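# Pop the blue snap-on lid off its jar

## Task

Remove the blue snap-on lid from its jar without knocking that jar over. At the end the jar must stand on the mat with its lid resting away from it, every other jar must still be upright, and any jar that was closed must stay closed. Levering or tipping the lid off is allowed.

## Robot and tools

ROBOT AND FRAME. Two arms, left_arm and right_arm, face each other across a table. All positions are in the scene frame: origin at table centre, table surface at z = +0.020 m, +z up. left_arm's base sits at (-0.021, +0.458, +0.039) m on the +y side; right_arm's at (-0.013, -0.454, +0.039) m on the -y side. The names do not match image left/right. Each arm has six joints, always listed in this order: waist, shoulder, elbow, wrist pitch, wrist yaw, wrist roll, then the gripper. Stated ranges (rad): waist -3.054..3.054, shoulder 0..3.142, elbow 0..2.356, wrist pitch and yaw -1.571..1.571, wrist roll -3.142..3.142. The elbow's sign is flipped in everything you send and read, so its usable range in your numbers is -2.356..0. Real limits may differ by about 0.028 rad.

GRIPPER. Fingers extend along the gripper's +x axis and close along its y axis. end_effector_position is the midpoint between the fingers, 3-4 cm short of the tips; only the final 1.5 cm of each finger face is flat. Opening is an absolute value: +1 fully open, -1 fully closed, empty fingers touch near -0.78. Closing from full open takes at least about 0.6 s. To grip, command roughly 0.08 below the grip_measured value at first contact (less for a lighter hold).

ROW FORMAT. Every motion command is built from rows of 14 numbers, each in [-1, 1]: left_arm's six joint values then its opening, then right_arm's six joint values then its opening. Always send all 14, even for one arm. Joint values are offsets, not poses: they are added to the Joint targets as they stand when the action (or move) begins, not to the previous row. Scale: 1.0 equals 2.055 rad for waist, shoulder and elbow, and 4.263 rad for the three wrist joints. Sending 0 for a joint re-commands its current target. To leave a gripper unchanged, resend its current opening (0 means half-open, not 'no change').

TOOLS.
execute_actions(actions, cameras): actions is a list of actions; each action is up to 15 rows, one per 1/30 s step; if fewer rows are given, the last is held to fill 15 steps (0.5 s). An empty list just reports state. Offsets are counted anew at each action's start, so repeating a row keeps moving the joint further. An action that pushes a joint more than 0.028 rad beyond its range is rejected for both arms; a malformed action rejects the whole call.
move(target, speed, blend, opening_speed, blocking, cameras): target is one 14-number row or a list of up to 15 rows, all offsets from the same starting Joint targets. Joints are interpolated together toward them. speed is the peak joint rate in rad/s (0.01-7, default 0.5), one value or one per target; blend (rad) rounds corners between listed targets; opening_speed (>=0.2 per second on the opening scale) ramps the grippers; blocking=false returns after about 0.5 s while the move continues. Paths shorter than 0.5 s are stretched; longer than 10 s they stop early. Moves do not avoid obstacles or the other arm.
wait(seconds 0-10, cameras): lets time pass holding the last command.
stop(cameras): brakes a running move.
zoom_image(camera, region): enlarges [x0, y0, x1, y1] pixels (max 504x504) of the latest image from cam_high, cam_low, cam_left_wrist or cam_right_wrist (each 672x504).
read_manual(section): licence texts only.
finished_scene(scene): ends the scene permanently; only call once the lid is off and everything is at rest.

MOTION LIMITS. Per step each target may lead the measured angle by at most 0.368 rad (first three joints) or 0.763 rad (wrists), and a target putting the gripper over 70 mm from where it is gets scaled back, so big offsets can take several actions.

RESULTS. Each result gives per-arm end_effector_position (m), end_effector_quat_wxyz, velocities (omitted when joint velocities read 'within noise'), Joint positions (rad, plus finger-pad gap in m, 0.080 open), Joint targets (the base for your next offsets), Tool commands, grip_measured, grip_effort_n (motor effort, negative = closing; not pad force), joint torques and external torque estimates, and step readings for action calls. Poses can be off by a few cm. Notes: 'joint sent to its limit'; 'joint command not followed' (clearance check altered targets); 'blocked' (arm stopped by something far from goal). A move adds a 'move:' line: done, off_target (at rest >0.03 rad from target), moving, held, or fault, plus limits=held if steps were withheld.

AVOID. Contact torque at load limits (N m: waist 17.2, shoulder 21.3, elbow 21.3, wrist pitch 5.61, wrist yaw 5.59, wrist roll 5.24) triggers a 10 s torque fault; a held object's weight counts. Fast contact or targets far beyond a surface press hard. Never let the arms strike or squeeze each other, including closing on the other gripper's fingers; this can fail the task. Long stretched holds or pushing against something heat motors (MOTOR HOT, then OVER-TEMPERATURE FAULT). Do not drop or fling things, release moving parts, knock jars over, or let anything leave the table. If an arm is pressing or dragged, command targets back past its measured positions. Loose objects may be nudged occasionally.

Each tool is called after "Request:" in YAML: its name, and indented under it one key for each argument.

## Session

Request:
execute_actions:
  actions: []

Scene clock: 0.00 s.
left_arm: end_effector_position=(-0.0876, +0.1201, +0.3424) grip_measured=+1.000 grip_effort_n=n/a end_effector_quat_wxyz=(+0.464, +0.298, -0.099, -0.829) | right_arm: end_effector_position=(+0.2953, -0.2367, +0.2240) grip_measured=+1.000 grip_effort_n=n/a end_effector_quat_wxyz=(+0.806, +0.191, +0.312, +0.466)
Joint positions: left_arm=[-0.034 1.123 -1.088 -0.41 0.37 0.672 0.08] | right_arm=[-1.239 1.4 -0.757 0.168 -0.777 0.339 0.08]
Joint velocities: within noise
Joint torques (N m): no reading
External joint torques (N m): no reading
Motor temperatures (°C): left_arm=[29 32 31 33 32 43] | right_arm=[34 33 36 40 31 31]
Heat: left arm: hottest wrist roll 43 °C (+0.0 °C/min); right arm: hottest wrist pitch 40 °C (+0.0 °C/min).
Joint targets: left_arm=[-0.034 1.121 -1.090 -0.408 0.370 0.672] | right_arm=[-1.239 1.397 -0.760 0.169 -0.778 0.339]
Tool commands: left_gripper/opening=+1.0 right_gripper/opening=+1.0

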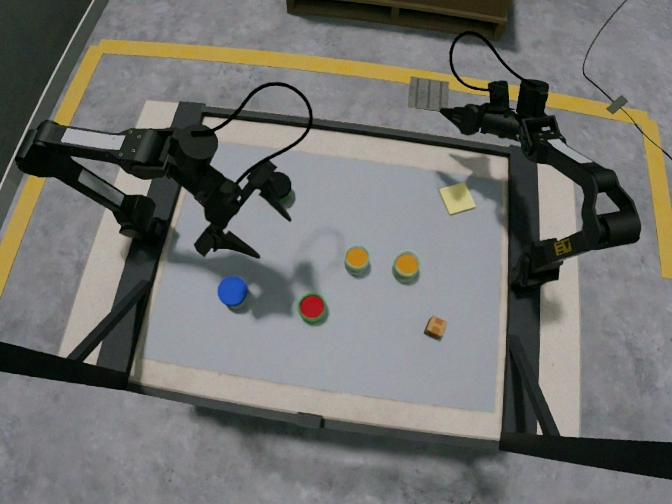

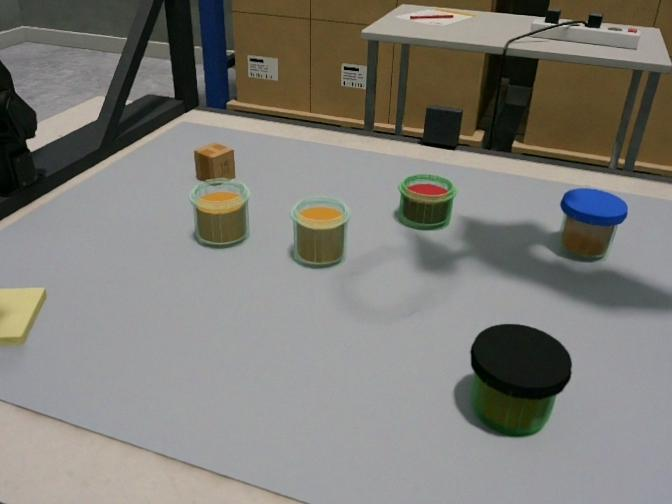

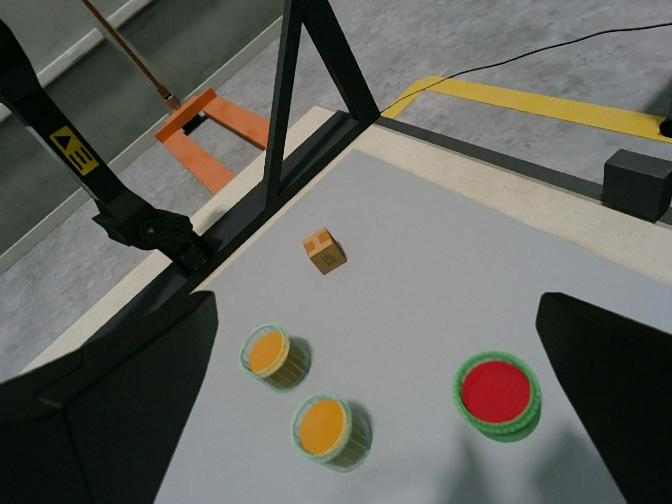

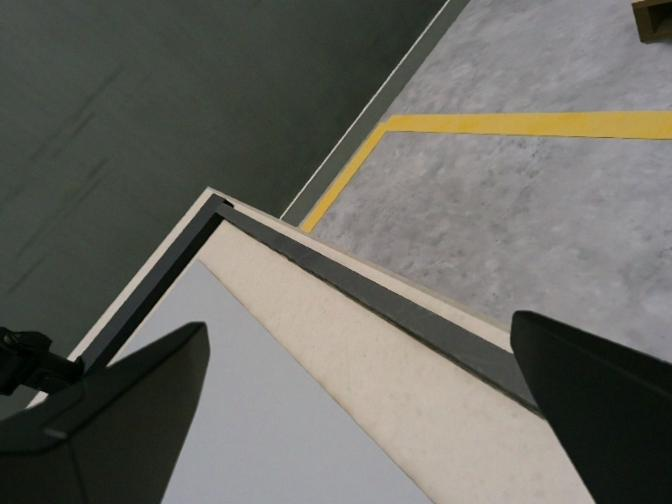

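Request:
zoom_image:
  camera: "cam_low"
  region: [530, 160, 660, 280]

Request:
zoom_image:
  camera: "cam_high"
  region: [190, 240, 350, 360]

Scaled by 3.877.

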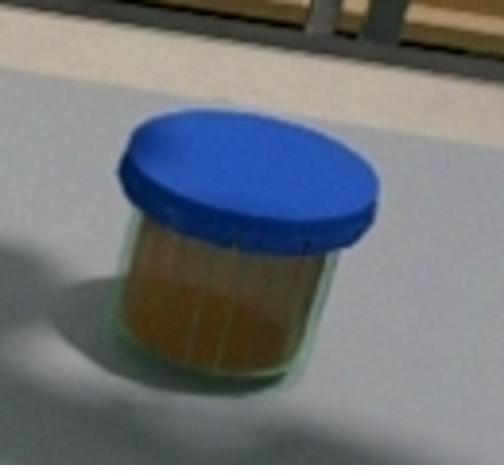

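Scaled by 3.150.

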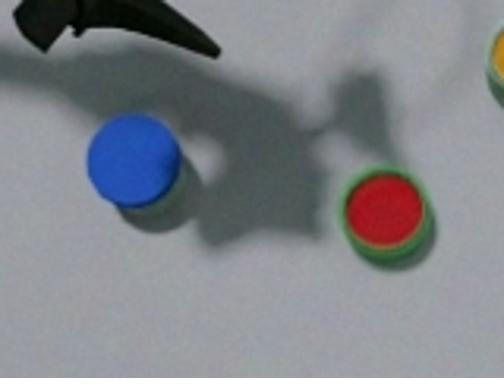

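Request:
zoom_image:
  camera: "cam_low"
  region: [270, 150, 480, 290]

Request:
zoom_image:
  camera: "cam_left_wrist"
  region: [200, 300, 580, 504]

Scaled by 2.400.

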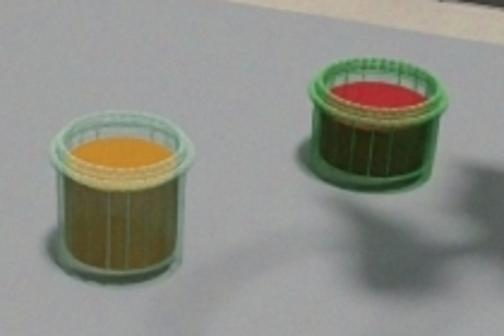

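Scaled by 1.326.

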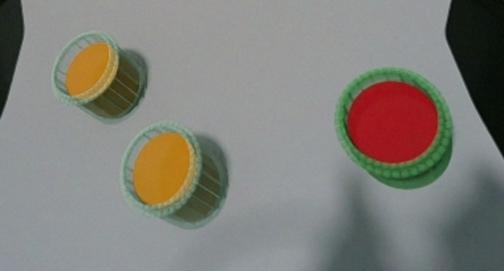

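Request:
move:
  target: [-0.3355, -0.0350, 0.0571, -0.1592, -0.1662, -0.3114, 1, 0.6589, 0.2102, -0.2424, -0.0379, 0.1533, -0.0979, 1]
  speed: 0.9

Scene clock: 21.50 s.
left_arm: end_effector_position=(-0.1315, +0.2582, +0.2233) grip_measured=+1.000 grip_effort_n=0.7 end_effector_quat_wxyz=(+0.611, +0.350, +0.355, -0.615) | right_arm: end_effector_position=(-0.0897, +0.0467, +0.1987) grip_measured=+1.000 grip_effort_n=0.2 end_effector_quat_wxyz=(+0.585, -0.219, +0.170, +0.762)
Joint positions: left_arm=[-0.72 1.055 -0.986 -1.085 -0.334 -0.653 0.08] | right_arm=[0.115 1.821 -1.245 0.009 -0.126 -0.077 0.08]
Joint velocities: within noise
Joint torques (N m): left_arm=[-0.3 -3.67 -5.34 0.99 -0.39 -0.08] | right_arm=[-0.03 -7.59 -7.56 1.37 -0.06 -0.07]
External joint torques (N m): left_arm=[-0.27 -1.21 0.92 0.01 -0.18 -0.09] | right_arm=[-0.11 0.7 -1.11 -0.17 0 -0.07]
Motor temperatures (°C): left_arm=[29 33 35 35 31 43] | right_arm=[34 37 39 42 31 31]
Heat: left arm: hottest wrist roll 43 °C (+0.0 °C/min); right arm: hottest wrist pitch 42 °C (+5.6 °C/min).
Joint targets: left_arm=[-0.724 1.049 -0.972 -1.087 -0.338 -0.655] | right_arm=[0.115 1.829 -1.258 0.008 -0.125 -0.078]
move: done
camera_calibration:
cam_left_wrist: T_world_to_cam=[[-0.999963, 0.00828653, -0.00243297, -0.123542], [0.00852716, 0.991984, -0.126077, -0.198523], [0.00136872, -0.126093, -0.992018, 0.325379], [0, 0, 0, 1]] pos_world=[-0.12229, 0.238983, 0.297452]
cam_right_wrist: T_world_to_cam=[[0.973539, 0.228388, -0.00785694, 0.0843506], [0.174622, -0.765651, -0.6191, 0.206513], [-0.147411, 0.601346, -0.785273, 0.191392], [0, 0, 0, 1]] pos_world=[-0.089967, 0.0237595, 0.27881]

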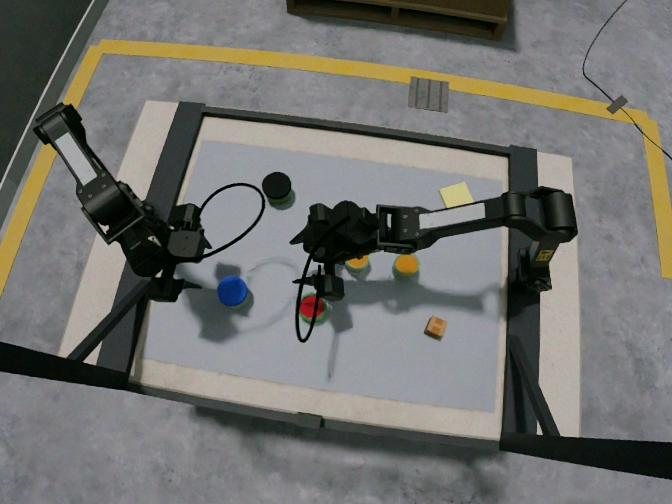

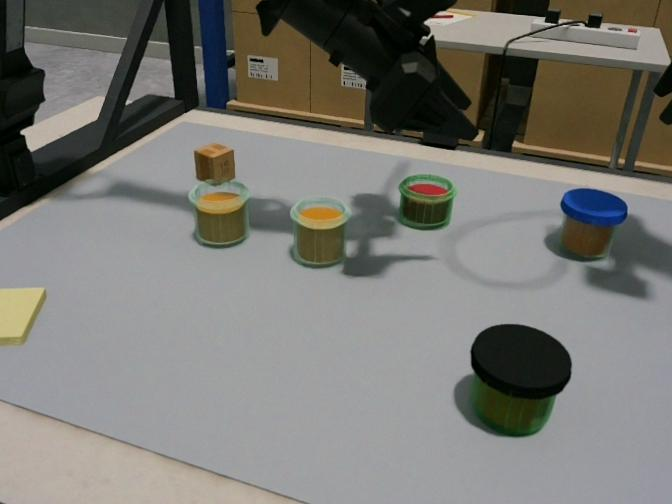

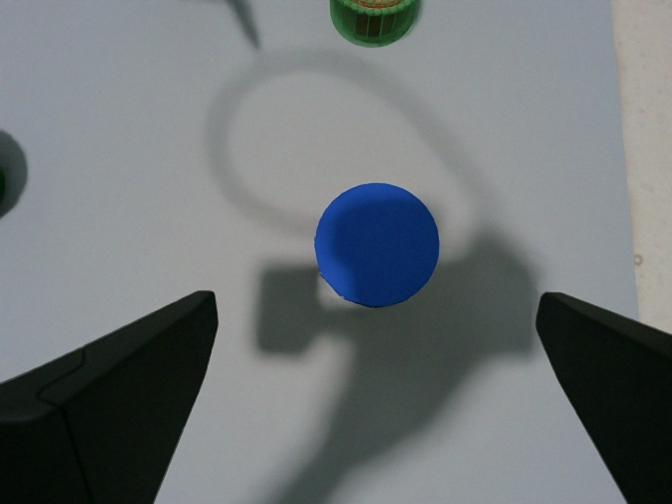

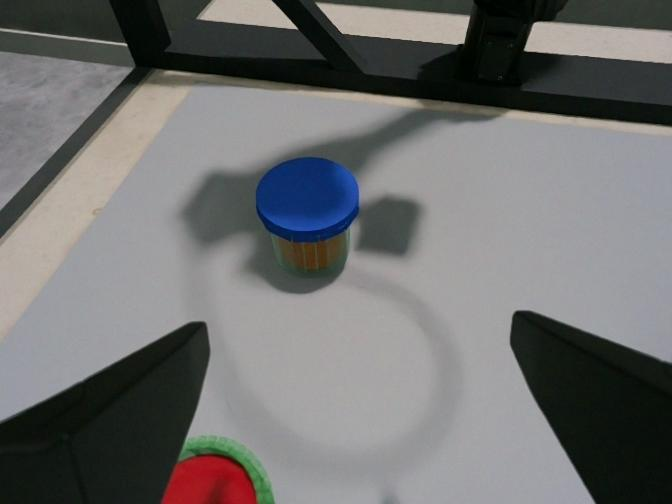

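Request:
zoom_image:
  camera: "cam_right_wrist"
  region: [230, 140, 390, 300]

Request:
zoom_image:
  camera: "cam_left_wrist"
  region: [290, 160, 460, 330]

Scaled by 3.150.

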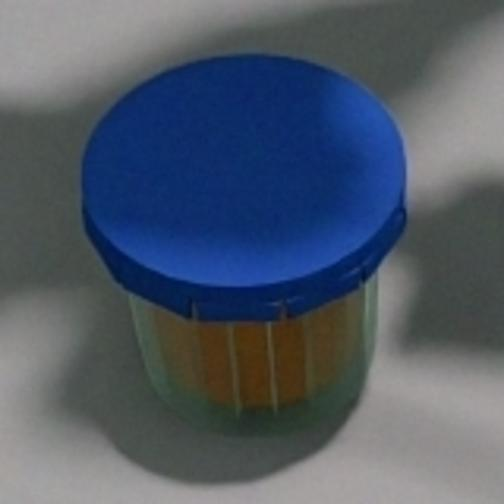

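Scaled by 2.965.

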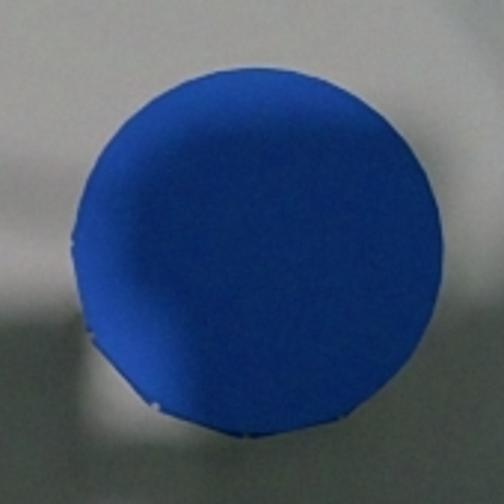

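Request:
move:
  target: [0,0,0,0,0,0,1, 0.0337,0.2090,-0.1001,0.0532,0.0139,0.0087,1]
  speed: 0.6

Scene clock: 27.40 s.
left_arm: end_effector_position=(-0.1315, +0.2581, +0.2233) grip_measured=+1.000 grip_effort_n=0.2 end_effector_quat_wxyz=(+0.611, +0.350, +0.355, -0.615) | right_arm: end_effector_position=(-0.1299, +0.1177, +0.0962) grip_measured=+1.000 grip_effort_n=0.2 end_effector_quat_wxyz=(+0.584, -0.223, +0.169, +0.762)
Joint positions: left_arm=[-0.72 1.055 -0.986 -1.085 -0.334 -0.653 0.08] | right_arm=[0.184 2.253 -1.453 0.231 -0.067 -0.045 0.08]
Joint velocities: within noise
Joint torques (N m): left_arm=[-0.28 -3.57 -5.44 1.01 -0.41 -0.06] | right_arm=[0.09 -10.17 -6.84 1.73 0.02 0.07]
External joint torques (N m): left_arm=[-0.3 -1.08 0.85 0.03 -0.18 -0.06] | right_arm=[0 0.51 -0.82 0.17 0.05 0.07]
Motor temperatures (°C): left_arm=[29 33 35 35 31 43] | right_arm=[33 39 40 42 31 31]
Heat: left arm: hottest wrist roll 43 °C (+0.0 °C/min); right arm: hottest wrist pitch 42 °C (+4.4 °C/min).
Joint targets: left_arm=[-0.723 1.049 -0.972 -1.087 -0.338 -0.655] | right_arm=[0.185 2.258 -1.464 0.235 -0.066 -0.041]
move: done
camera_calibration:
cam_left_wrist: T_world_to_cam=[[-0.999967, 0.00776428, -0.00256749, -0.123277], [0.00802635, 0.991963, -0.126271, -0.198521], [0.00156645, -0.126288, -0.991992, 0.325442], [0, 0, 0, 1]] pos_world=[-0.122189, 0.238982, 0.297452]
cam_right_wrist: T_world_to_cam=[[0.972756, 0.231811, -0.00297652, 0.105489], [0.181021, -0.767519, -0.614935, 0.205065], [-0.144833, 0.597643, -0.788572, 0.0633964], [0, 0, 0, 1]] pos_world=[-0.130554, 0.0950496, 0.176408]

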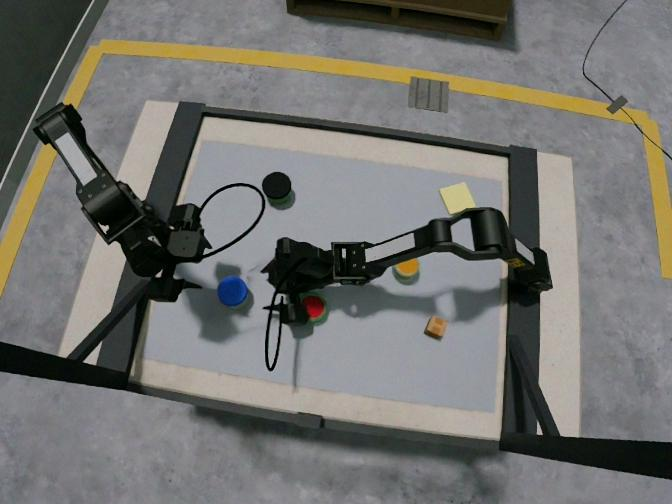

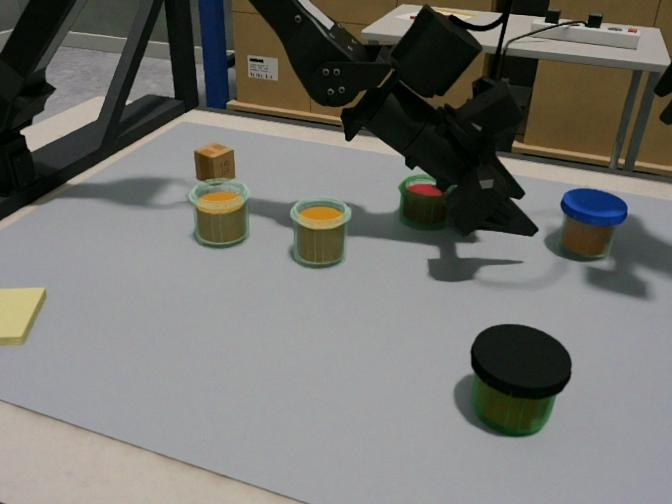

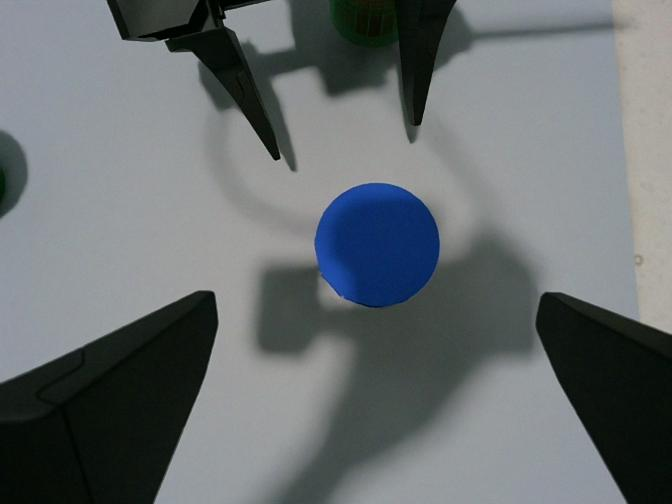

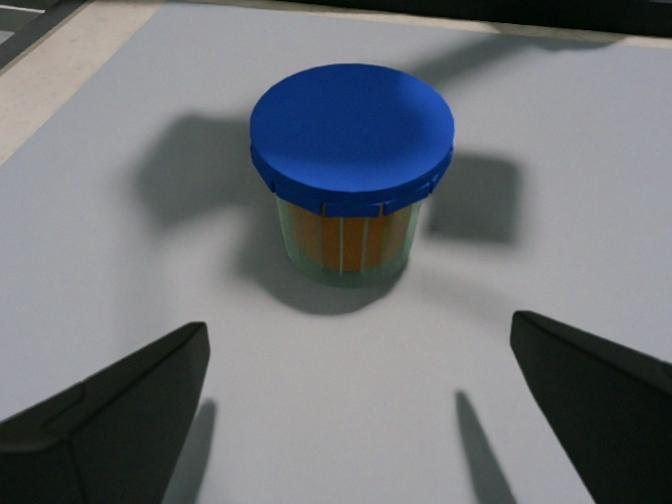

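Request:
zoom_image:
  camera: "cam_right_wrist"
  region: [230, 50, 480, 300]

Request:
zoom_image:
  camera: "cam_left_wrist"
  region: [200, 0, 500, 320]

Scaled by 2.016.

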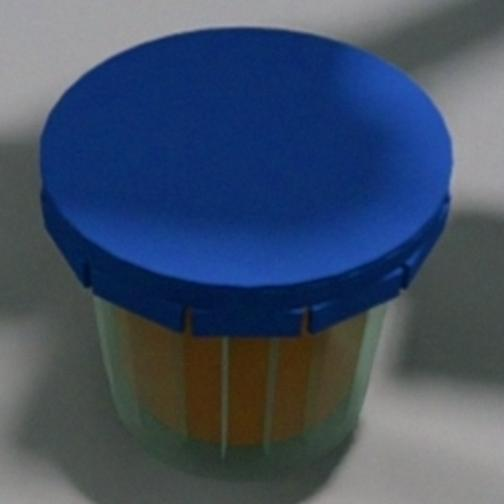

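Scaled by 1.575.

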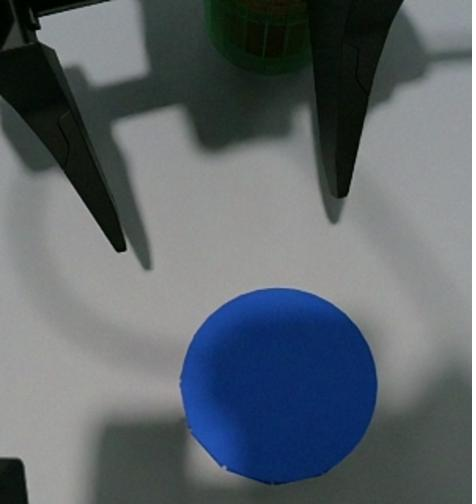

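Request:
move:
  target: [0,0,0,0,0,0,1, 0.0015,0.1066,-0.1575,-0.0275,0.0009,0.0002,1]
  speed: 0.4

Scene clock: 33.20 s.
left_arm: end_effector_position=(-0.1315, +0.2581, +0.2233) grip_measured=+1.000 grip_effort_n=0.2 end_effector_quat_wxyz=(+0.611, +0.350, +0.355, -0.615) | right_arm: end_effector_position=(-0.1393, +0.1691, +0.0790) grip_measured=+1.000 grip_effort_n=0.2 end_effector_quat_wxyz=(+0.584, -0.225, +0.171, +0.761)
Joint positions: left_arm=[-0.72 1.055 -0.986 -1.085 -0.334 -0.653 0.08] | right_arm=[0.185 2.467 -1.775 0.118 -0.063 -0.045 0.08]
Joint velocities: within noise
Joint torques (N m): left_arm=[-0.32 -3.6 -5.41 1 -0.4 -0.07] | right_arm=[0.28 -11.03 -7.19 1.35 0.03 0.1]
External joint torques (N m): left_arm=[-0.29 -1.17 0.81 0.03 -0.18 -0.07] | right_arm=[0.26 0.98 -0.96 -0.19 0.05 0.1]
Motor temperatures (°C): left_arm=[29 33 35 35 31 43] | right_arm=[33 42 41 43 31 31]
Heat: left arm: hottest wrist roll 43 °C (+0.0 °C/min); right arm: hottest wrist pitch 43 °C (+5.4 °C/min).
Joint targets: left_arm=[-0.723 1.049 -0.972 -1.087 -0.338 -0.655] | right_arm=[0.188 2.477 -1.788 0.117 -0.062 -0.041]
move: done
camera_calibration:
cam_left_wrist: T_world_to_cam=[[-0.999967, 0.00776428, -0.00256749, -0.123277], [0.00802635, 0.991963, -0.126271, -0.198521], [0.00156645, -0.126288, -0.991992, 0.325442], [0, 0, 0, 1]] pos_world=[-0.122189, 0.238982, 0.297452]
cam_right_wrist: T_world_to_cam=[[0.973432, 0.228968, -0.00175483, 0.103153], [0.180231, -0.770912, -0.61091, 0.235808], [-0.141232, 0.594363, -0.791698, 0.0189025], [0, 0, 0, 1]] pos_world=[-0.140243, 0.146934, 0.159204]

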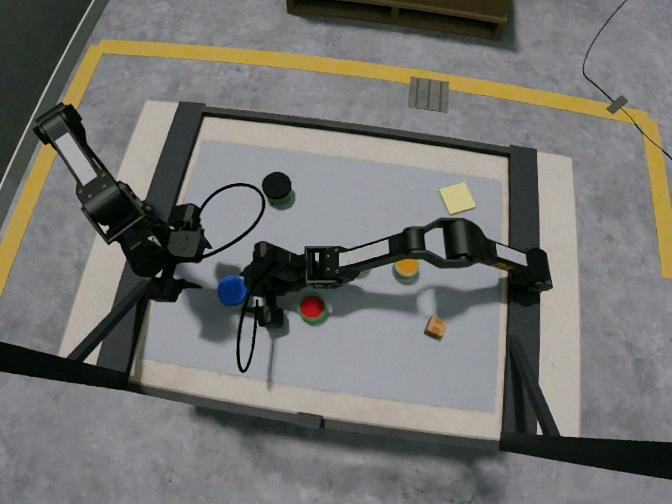

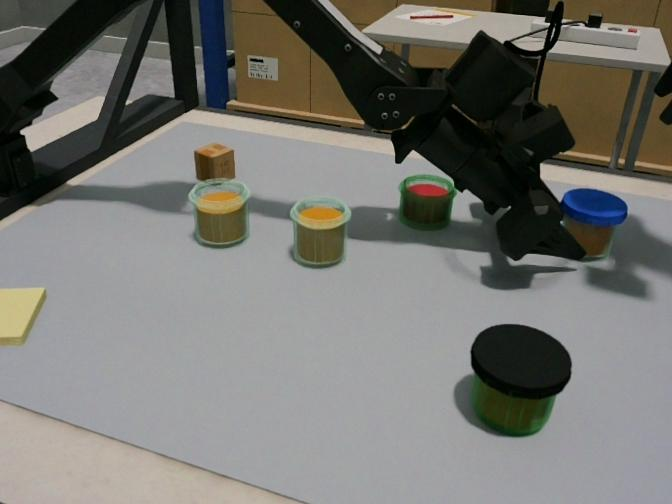

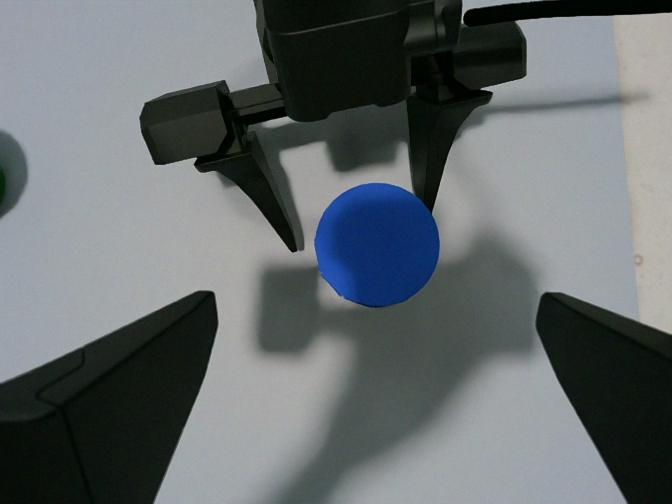

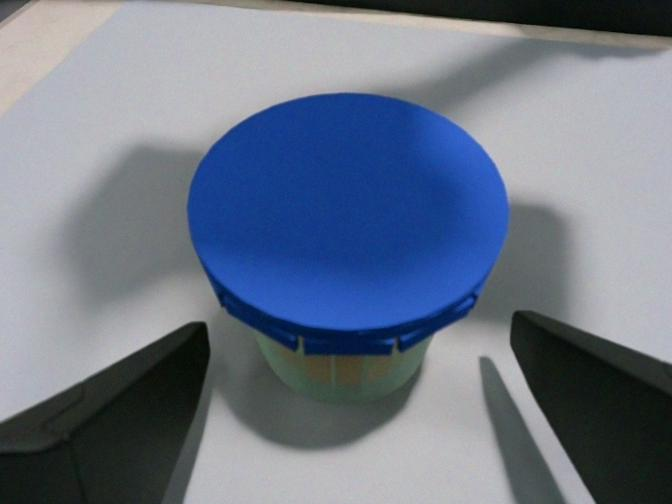

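Request:
zoom_image:
  camera: "cam_low"
  region: [460, 150, 660, 300]

Scaled by 2.520.

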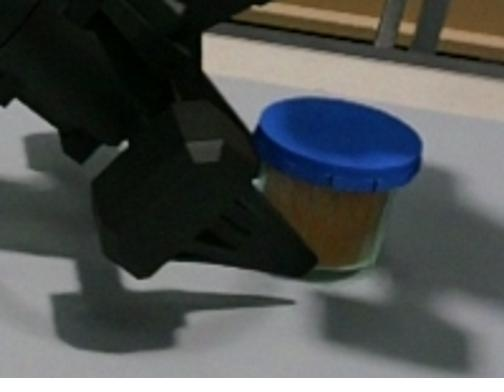

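Request:
move:
  target: [0,0,0,0,0,0,1, 0.0026,0.0474,-0.0672,-0.0107,0.0005,0.0004,1]
  speed: 0.2

Scene clock: 37.00 s.
left_arm: end_effector_position=(-0.1315, +0.2581, +0.2233) grip_measured=+1.000 grip_effort_n=0.2 end_effector_quat_wxyz=(+0.611, +0.350, +0.355, -0.615) | right_arm: end_effector_position=(-0.1459, +0.1870, +0.0669) grip_measured=+1.000 grip_effort_n=0.2 end_effector_quat_wxyz=(+0.583, -0.227, +0.172, +0.761)
Joint positions: left_arm=[-0.72 1.055 -0.986 -1.085 -0.334 -0.653 0.08] | right_arm=[0.19 2.564 -1.913 0.073 -0.061 -0.043 0.08]
Joint velocities: within noise
Joint torques (N m): left_arm=[-0.34 -3.63 -5.36 0.99 -0.38 -0.08] | right_arm=[0.06 -11.49 -7.23 1.35 0.01 0.09]
External joint torques (N m): left_arm=[-0.34 -1.15 0.91 0.02 -0.15 -0.08] | right_arm=[0.04 1.06 -0.89 -0.19 0.03 0.09]
Motor temperatures (°C): left_arm=[29 33 35 35 31 43] | right_arm=[33 44 41 43 31 31]
Heat: left arm: hottest wrist roll 43 °C (+0.0 °C/min); right arm: hottest shoulder 44 °C (+17.8 °C/min). Heating fast: the right arm's shoulder motor: a push or a pull is the cause, and it goes on while you think. Ease it with your next call, before anything else.
Joint targets: left_arm=[-0.723 1.049 -0.972 -1.087 -0.338 -0.655] | right_arm=[0.193 2.575 -1.926 0.072 -0.060 -0.039]
move: done
camera_calibration:
cam_left_wrist: T_world_to_cam=[[-0.999967, 0.00776428, -0.00256749, -0.123277], [0.00802635, 0.991963, -0.126271, -0.198521], [0.00156645, -0.126288, -0.991992, 0.325442], [0, 0, 0, 1]] pos_world=[-0.122189, 0.238982, 0.297452]
cam_right_wrist: T_world_to_cam=[[0.972799, 0.231637, -0.00247122, 0.104967], [0.182527, -0.773037, -0.607533, 0.243938], [-0.142637, 0.590557, -0.79429, -0.0014625], [0, 0, 0, 1]] pos_world=[-0.146846, 0.165123, 0.147298]

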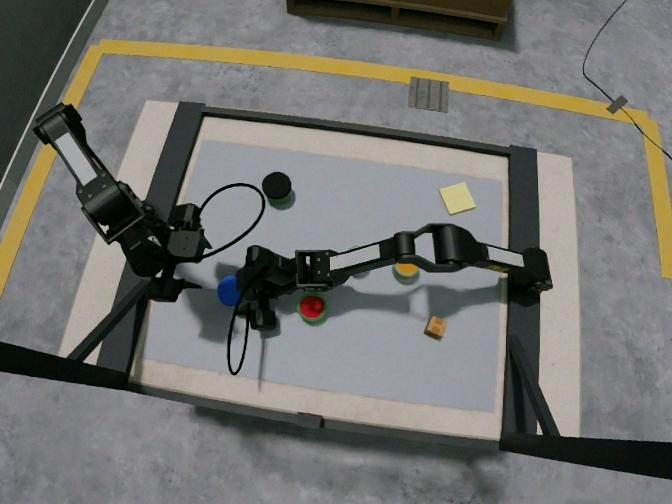

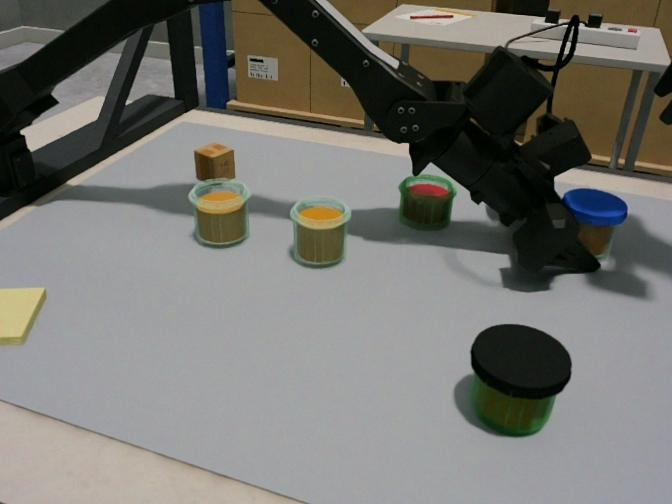

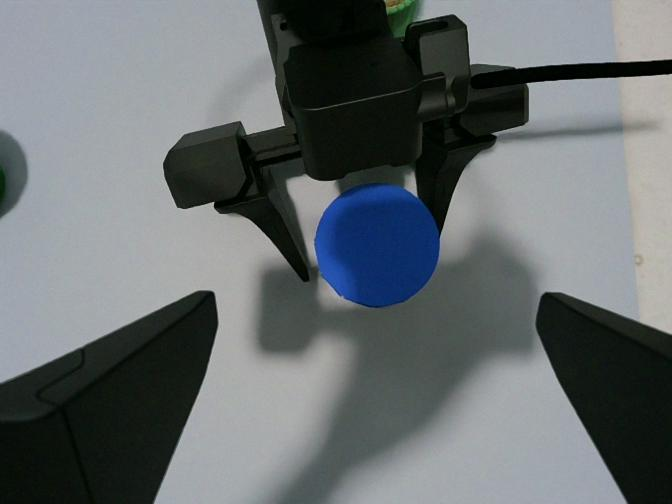

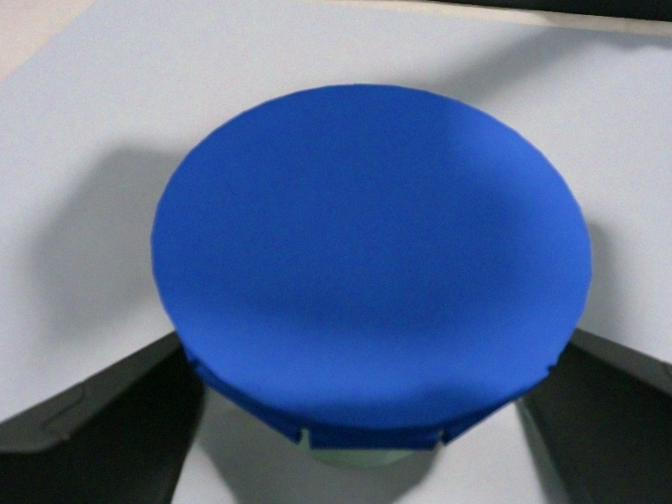

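Request:
move:
  target: [0,0,0,0,0,0,1, 0,0.0051,-0.0100,-0.0024,0,0,0.5]
  speed: 0.2
  opening_speed: 0.8
  cameras: ["cam_left_wrist", "cam_low", "cam_right_wrist"]

Scene clock: 38.83 s.
left_arm: end_effector_position=(-0.1315, +0.2581, +0.2233) grip_measured=+1.000 grip_effort_n=0.7 end_effector_quat_wxyz=(+0.611, +0.350, +0.355, -0.615) | right_arm: end_effector_position=(-0.1468, +0.1893, +0.0671) grip_measured=+0.504 grip_effort_n=-13.3 end_effector_quat_wxyz=(+0.583, -0.227, +0.172, +0.761)
Joint positions: left_arm=[-0.72 1.055 -0.986 -1.085 -0.334 -0.653 0.08] | right_arm=[0.191 2.574 -1.933 0.062 -0.061 -0.043 0.058]
Joint velocities: within noise
Joint torques (N m): left_arm=[-0.33 -3.7 -5.44 1 -0.38 -0.07] | right_arm=[0.14 -11.36 -7.45 1.38 0.01 0.09]
External joint torques (N m): left_arm=[-0.32 -1.19 0.8 0.05 -0.15 -0.07] | right_arm=[0.14 1.21 -1.12 -0.15 0.03 0.09]
Motor temperatures (°C): left_arm=[29 33 35 35 31 42] | right_arm=[33 44 41 43 31 31]
Heat: left arm: hottest wrist roll 42 °C (-1.5 °C/min); right arm: hottest shoulder 44 °C (+17.0 °C/min).
Joint targets: left_arm=[-0.723 1.049 -0.972 -1.087 -0.338 -0.655] | right_arm=[0.193 2.585 -1.946 0.062 -0.059 -0.039]
move: done
camera_calibration:
cam_left_wrist: T_world_to_cam=[[-0.999967, 0.00776428, -0.00256749, -0.123277], [0.00802635, 0.991963, -0.126271, -0.198521], [0.00156645, -0.126288, -0.991992, 0.325442], [0, 0, 0, 1]] pos_world=[-0.122189, 0.238982, 0.297452]
cam_right_wrist: T_world_to_cam=[[0.97271, 0.232013, -0.0022999, 0.105209], [0.182925, -0.772931, -0.607549, 0.246045], [-0.142737, 0.590548, -0.794279, -0.00280537], [0, 0, 0, 1]] pos_world=[-0.147746, 0.167423, 0.147498]
Images, in order (width x height): cam_low 672x504, cam_left_wrist 672x504, cam_right_wrist 672x504.

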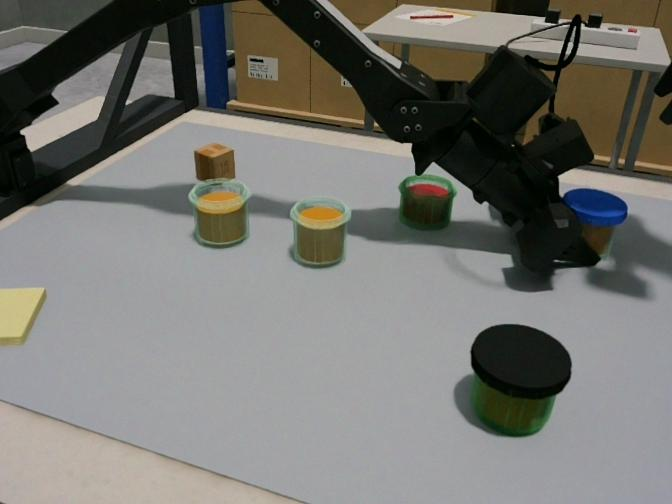

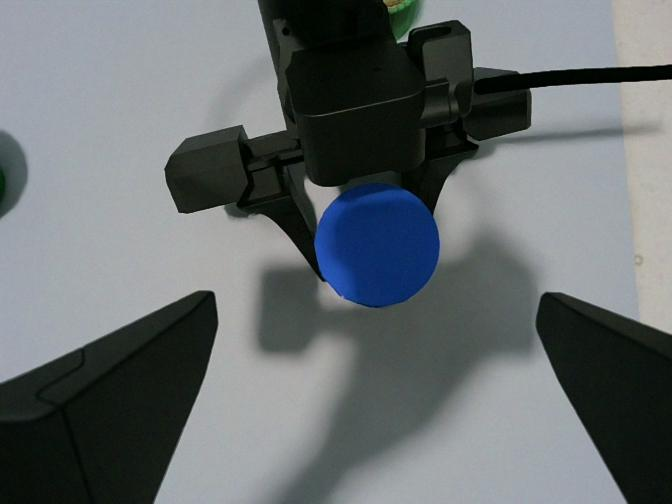

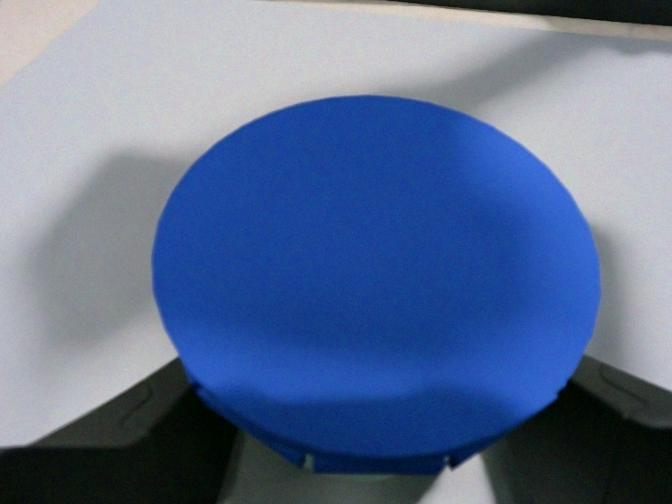

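Request:
move:
  target: [0,0,0,0,0,0,1, 0,0,0,0,0,0,0.32]
  speed: 0.2
  opening_speed: 0.4
  cameras: ["cam_left_wrist", "cam_low", "cam_right_wrist"]

Scene clock: 39.73 s.
left_arm: end_effector_position=(-0.1315, +0.2581, +0.2233) grip_measured=+1.000 grip_effort_n=0.2 end_effector_quat_wxyz=(+0.611, +0.350, +0.355, -0.615) | right_arm: end_effector_position=(-0.1478, +0.1889, +0.0667) grip_measured=+0.410 grip_effort_n=-83.5 end_effector_quat_wxyz=(+0.582, -0.228, +0.173, +0.761)
Joint positions: left_arm=[-0.72 1.055 -0.986 -1.085 -0.334 -0.653 0.08] | right_arm=[0.193 2.574 -1.933 0.06 -0.061 -0.042 0.053]
Joint velocities: within noise
Joint torques (N m): left_arm=[-0.39 -3.64 -5.42 1.02 -0.4 -0.07] | right_arm=[0.05 -11.42 -7.48 1.51 0 0.09]
External joint torques (N m): left_arm=[-0.37 -1.18 0.82 0.05 -0.18 -0.07] | right_arm=[0.03 1.34 -1.04 -0.06 0.03 0.09]
Motor temperatures (°C): left_arm=[29 33 35 35 31 42] | right_arm=[33 45 41 43 31 31]
Heat: left arm: hottest wrist roll 42 °C (-1.5 °C/min); right arm: hottest shoulder 45 °C (+18.1 °C/min). Heating fast: the right arm's shoulder motor: a push or a pull is the cause, and it goes on while you think. Ease it with your next call, before anything else.
Joint targets: left_arm=[-0.723 1.049 -0.972 -1.087 -0.338 -0.655] | right_arm=[0.193 2.585 -1.946 0.061 -0.060 -0.039]
move: done
camera_calibration:
cam_left_wrist: T_world_to_cam=[[-0.999967, 0.00776428, -0.00256749, -0.123277], [0.00802635, 0.991963, -0.126271, -0.198521], [0.00156645, -0.126288, -0.991992, 0.325442], [0, 0, 0, 1]] pos_world=[-0.122189, 0.238982, 0.297452]
cam_right_wrist: T_world_to_cam=[[0.972399, 0.233307, -0.00275501, 0.10596], [0.184021, -0.774132, -0.605687, 0.245818], [-0.143444, 0.588462, -0.795698, -0.00262096], [0, 0, 0, 1]] pos_world=[-0.148647, 0.167117, 0.147095]
Images, in order (width x height): cam_low 672x504, cam_left_wrist 672x504, cam_right_wrist 672x504.

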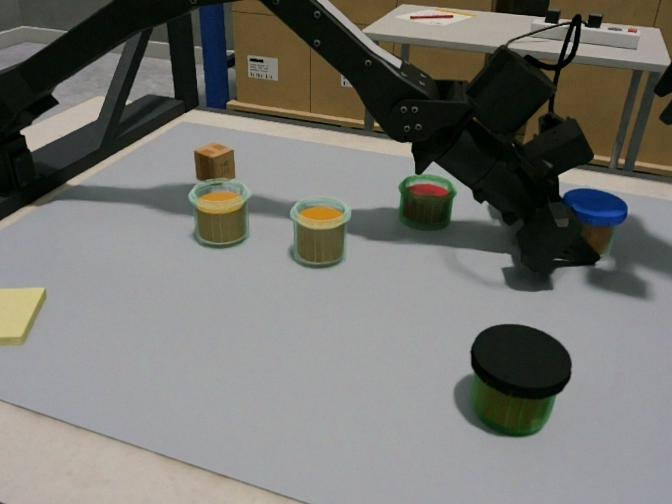

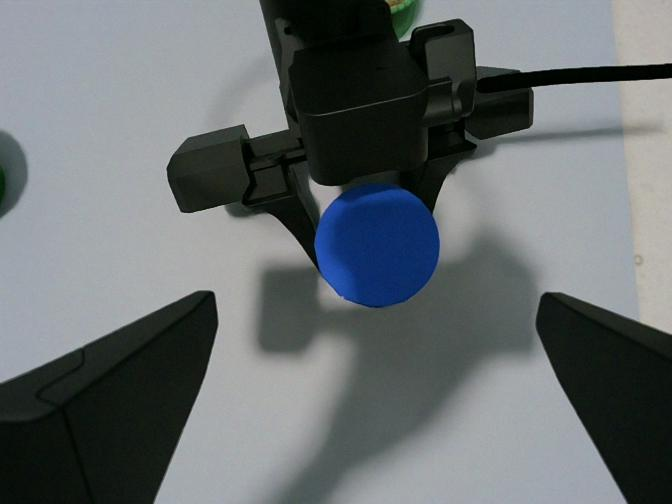

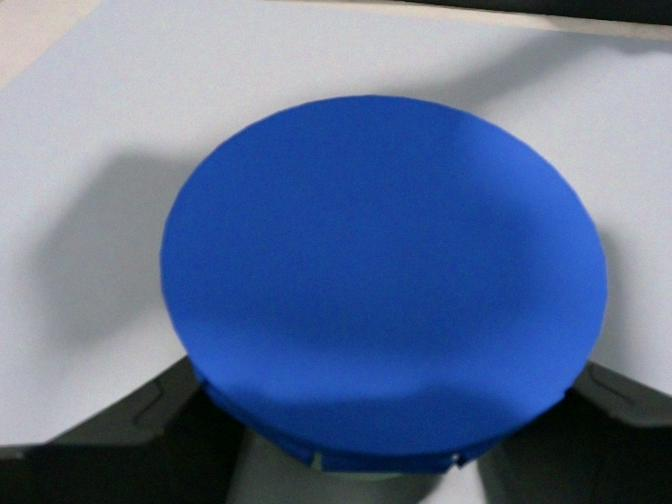

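Request:
move:
  target: [0.0036,0.0470,0.1459,0.0938,0.0006,0.0017,1, 0,0,0,0,0,0,0.32]
  speed: 0.45

Scene clock: 42.10 s.
left_arm: end_effector_position=(-0.1445, +0.2434, +0.1375) grip_measured=+1.000 grip_effort_n=0.2 end_effector_quat_wxyz=(+0.611, +0.348, +0.354, -0.617) | right_arm: end_effector_position=(-0.1478, +0.1889, +0.0667) grip_measured=+0.410 grip_effort_n=-83.5 end_effector_quat_wxyz=(+0.582, -0.228, +0.173, +0.761)
Joint positions: left_arm=[-0.72 1.142 -0.686 -0.691 -0.334 -0.65 0.08] | right_arm=[0.193 2.574 -1.933 0.06 -0.061 -0.042 0.053]
Joint velocities: within noise
Joint torques (N m): left_arm=[0.32 -3.09 -5.42 1.44 -0.3 0.09] | right_arm=[0.12 -11.52 -7.43 1.53 0.01 0.09]
External joint torques (N m): left_arm=[0.32 -0.04 0.82 0.47 -0.08 0.09] | right_arm=[0.16 1.1 -1.07 -0.01 0.04 0.09]
Motor temperatures (°C): left_arm=[28 33 35 35 31 42] | right_arm=[33 45 41 43 31 31]
Heat: left arm: hottest wrist roll 42 °C (-1.4 °C/min); right arm: hottest shoulder 45 °C (+17.1 °C/min).
Joint targets: left_arm=[-0.716 1.146 -0.672 -0.687 -0.336 -0.648] | right_arm=[0.193 2.585 -1.946 0.061 -0.060 -0.039]
move: done
camera_calibration:
cam_left_wrist: T_world_to_cam=[[-0.999949, 0.0100788, 0.00110437, -0.137492], [0.00984475, 0.991198, -0.132019, -0.193409], [-0.00242524, -0.132001, -0.991247, 0.239243], [0, 0, 0, 1]] pos_world=[-0.135001, 0.224673, 0.211767]
cam_right_wrist: T_world_to_cam=[[0.972399, 0.233307, -0.00275501, 0.10596], [0.184021, -0.774132, -0.605687, 0.245818], [-0.143444, 0.588462, -0.795698, -0.00262096], [0, 0, 0, 1]] pos_world=[-0.148647, 0.167117, 0.147095]

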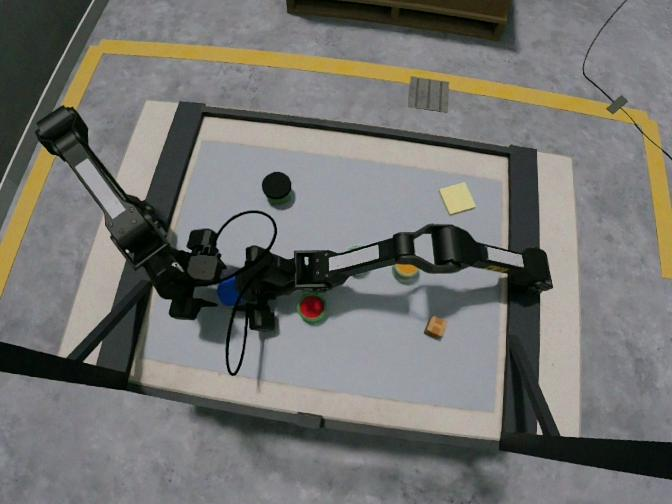

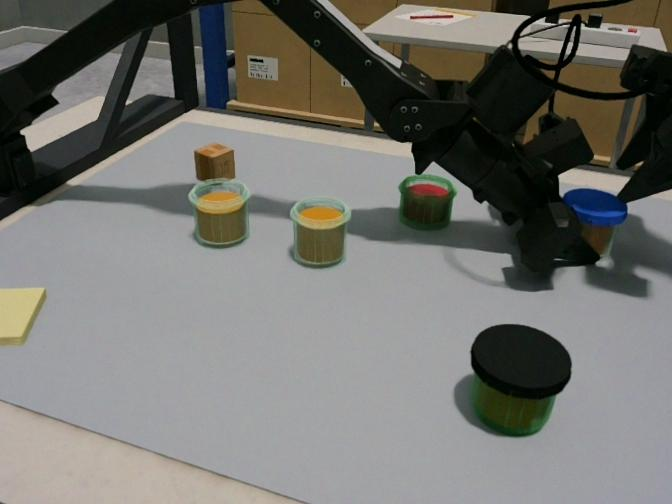

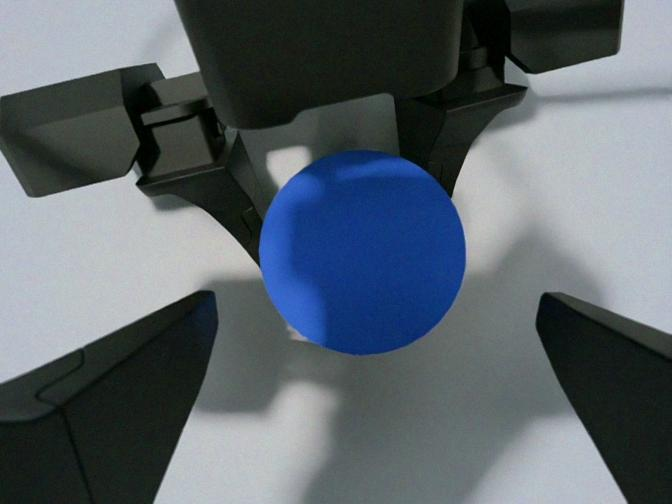

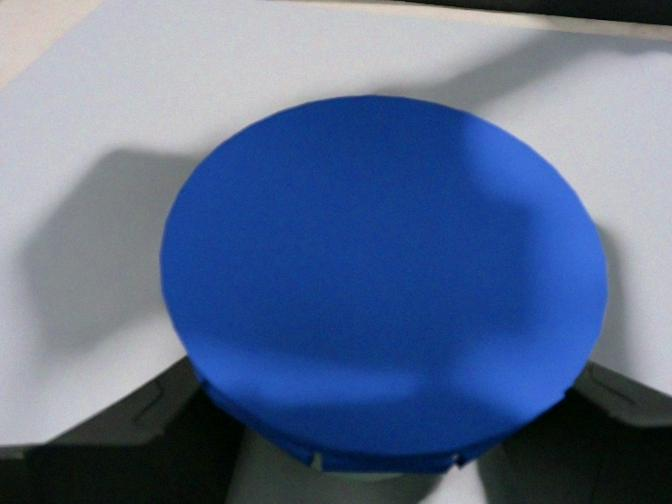

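Request:
move:
  target: [-0.0463,0.0704,-0.0484,-0.0265,-0.0288,-0.0863,1, 0,0,0,0,0,0,0.32]
  speed: 0.5

Scene clock: 48.93 s.
left_arm: end_effector_position=(-0.1466, +0.2476, +0.1270) grip_measured=+1.000 grip_effort_n=0.2 end_effector_quat_wxyz=(+0.688, +0.314, +0.396, -0.520) | right_arm: end_effector_position=(-0.1478, +0.1889, +0.0667) grip_measured=+0.410 grip_effort_n=-83.5 end_effector_quat_wxyz=(+0.582, -0.228, +0.173, +0.761)
Joint positions: left_arm=[-0.807 1.285 -0.756 -0.798 -0.453 -1.013 0.08] | right_arm=[0.193 2.574 -1.933 0.06 -0.061 -0.042 0.053]
Joint velocities: within noise
Joint torques (N m): left_arm=[-0.31 -3.57 -8.63 0.64 -0.52 -0.08] | right_arm=[-0.09 -11.41 -7.44 1.5 0.02 0.06]
External joint torques (N m): left_arm=[-0.31 0.1 -2.8 -0.04 -0.2 -0.08] | right_arm=[-0.14 1.16 -1.1 -0.04 0.05 0.06]
Motor temperatures (°C): left_arm=[28 33 36 35 31 42] | right_arm=[33 48 42 43 31 31]
Heat: left arm: hottest wrist roll 42 °C (-1.2 °C/min); right arm: hottest shoulder 48 °C (+18.4 °C/min).
Joint targets: left_arm=[-0.811 1.290 -0.772 -0.800 -0.458 -1.016] | right_arm=[0.193 2.585 -1.946 0.061 -0.060 -0.039]
move: done
camera_calibration:
cam_left_wrist: T_world_to_cam=[[-0.966694, -0.254128, -0.0303606, -0.0652506], [-0.249541, 0.962238, -0.108752, -0.232796], [0.0568509, -0.0975533, -0.993605, 0.229761], [0, 0, 0, 1]] pos_world=[-0.134232, 0.229837, 0.200994]
cam_right_wrist: T_world_to_cam=[[0.972399, 0.233307, -0.00275501, 0.10596], [0.184021, -0.774132, -0.605687, 0.245818], [-0.143444, 0.588462, -0.795698, -0.00262096], [0, 0, 0, 1]] pos_world=[-0.148647, 0.167117, 0.147095]

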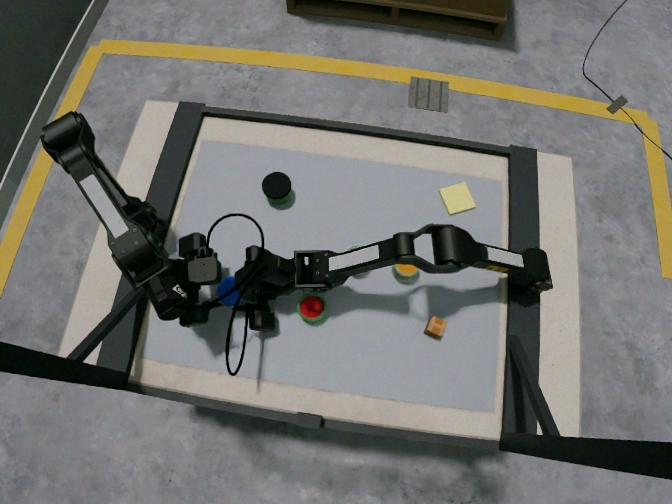

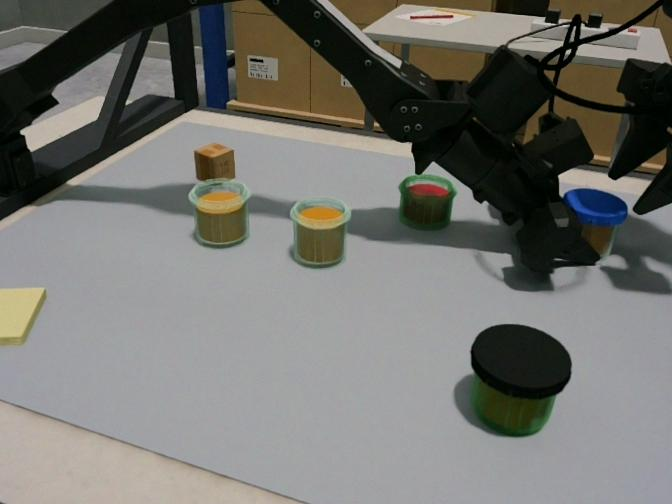

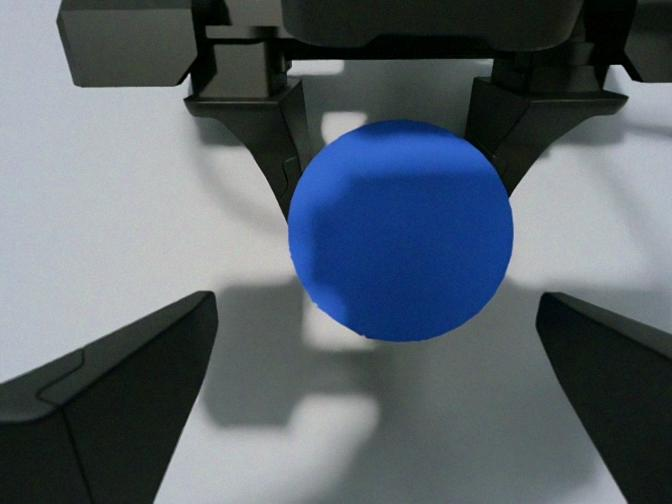

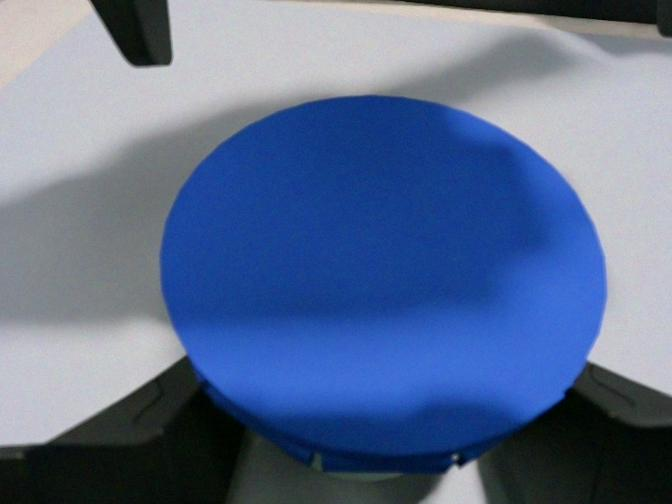

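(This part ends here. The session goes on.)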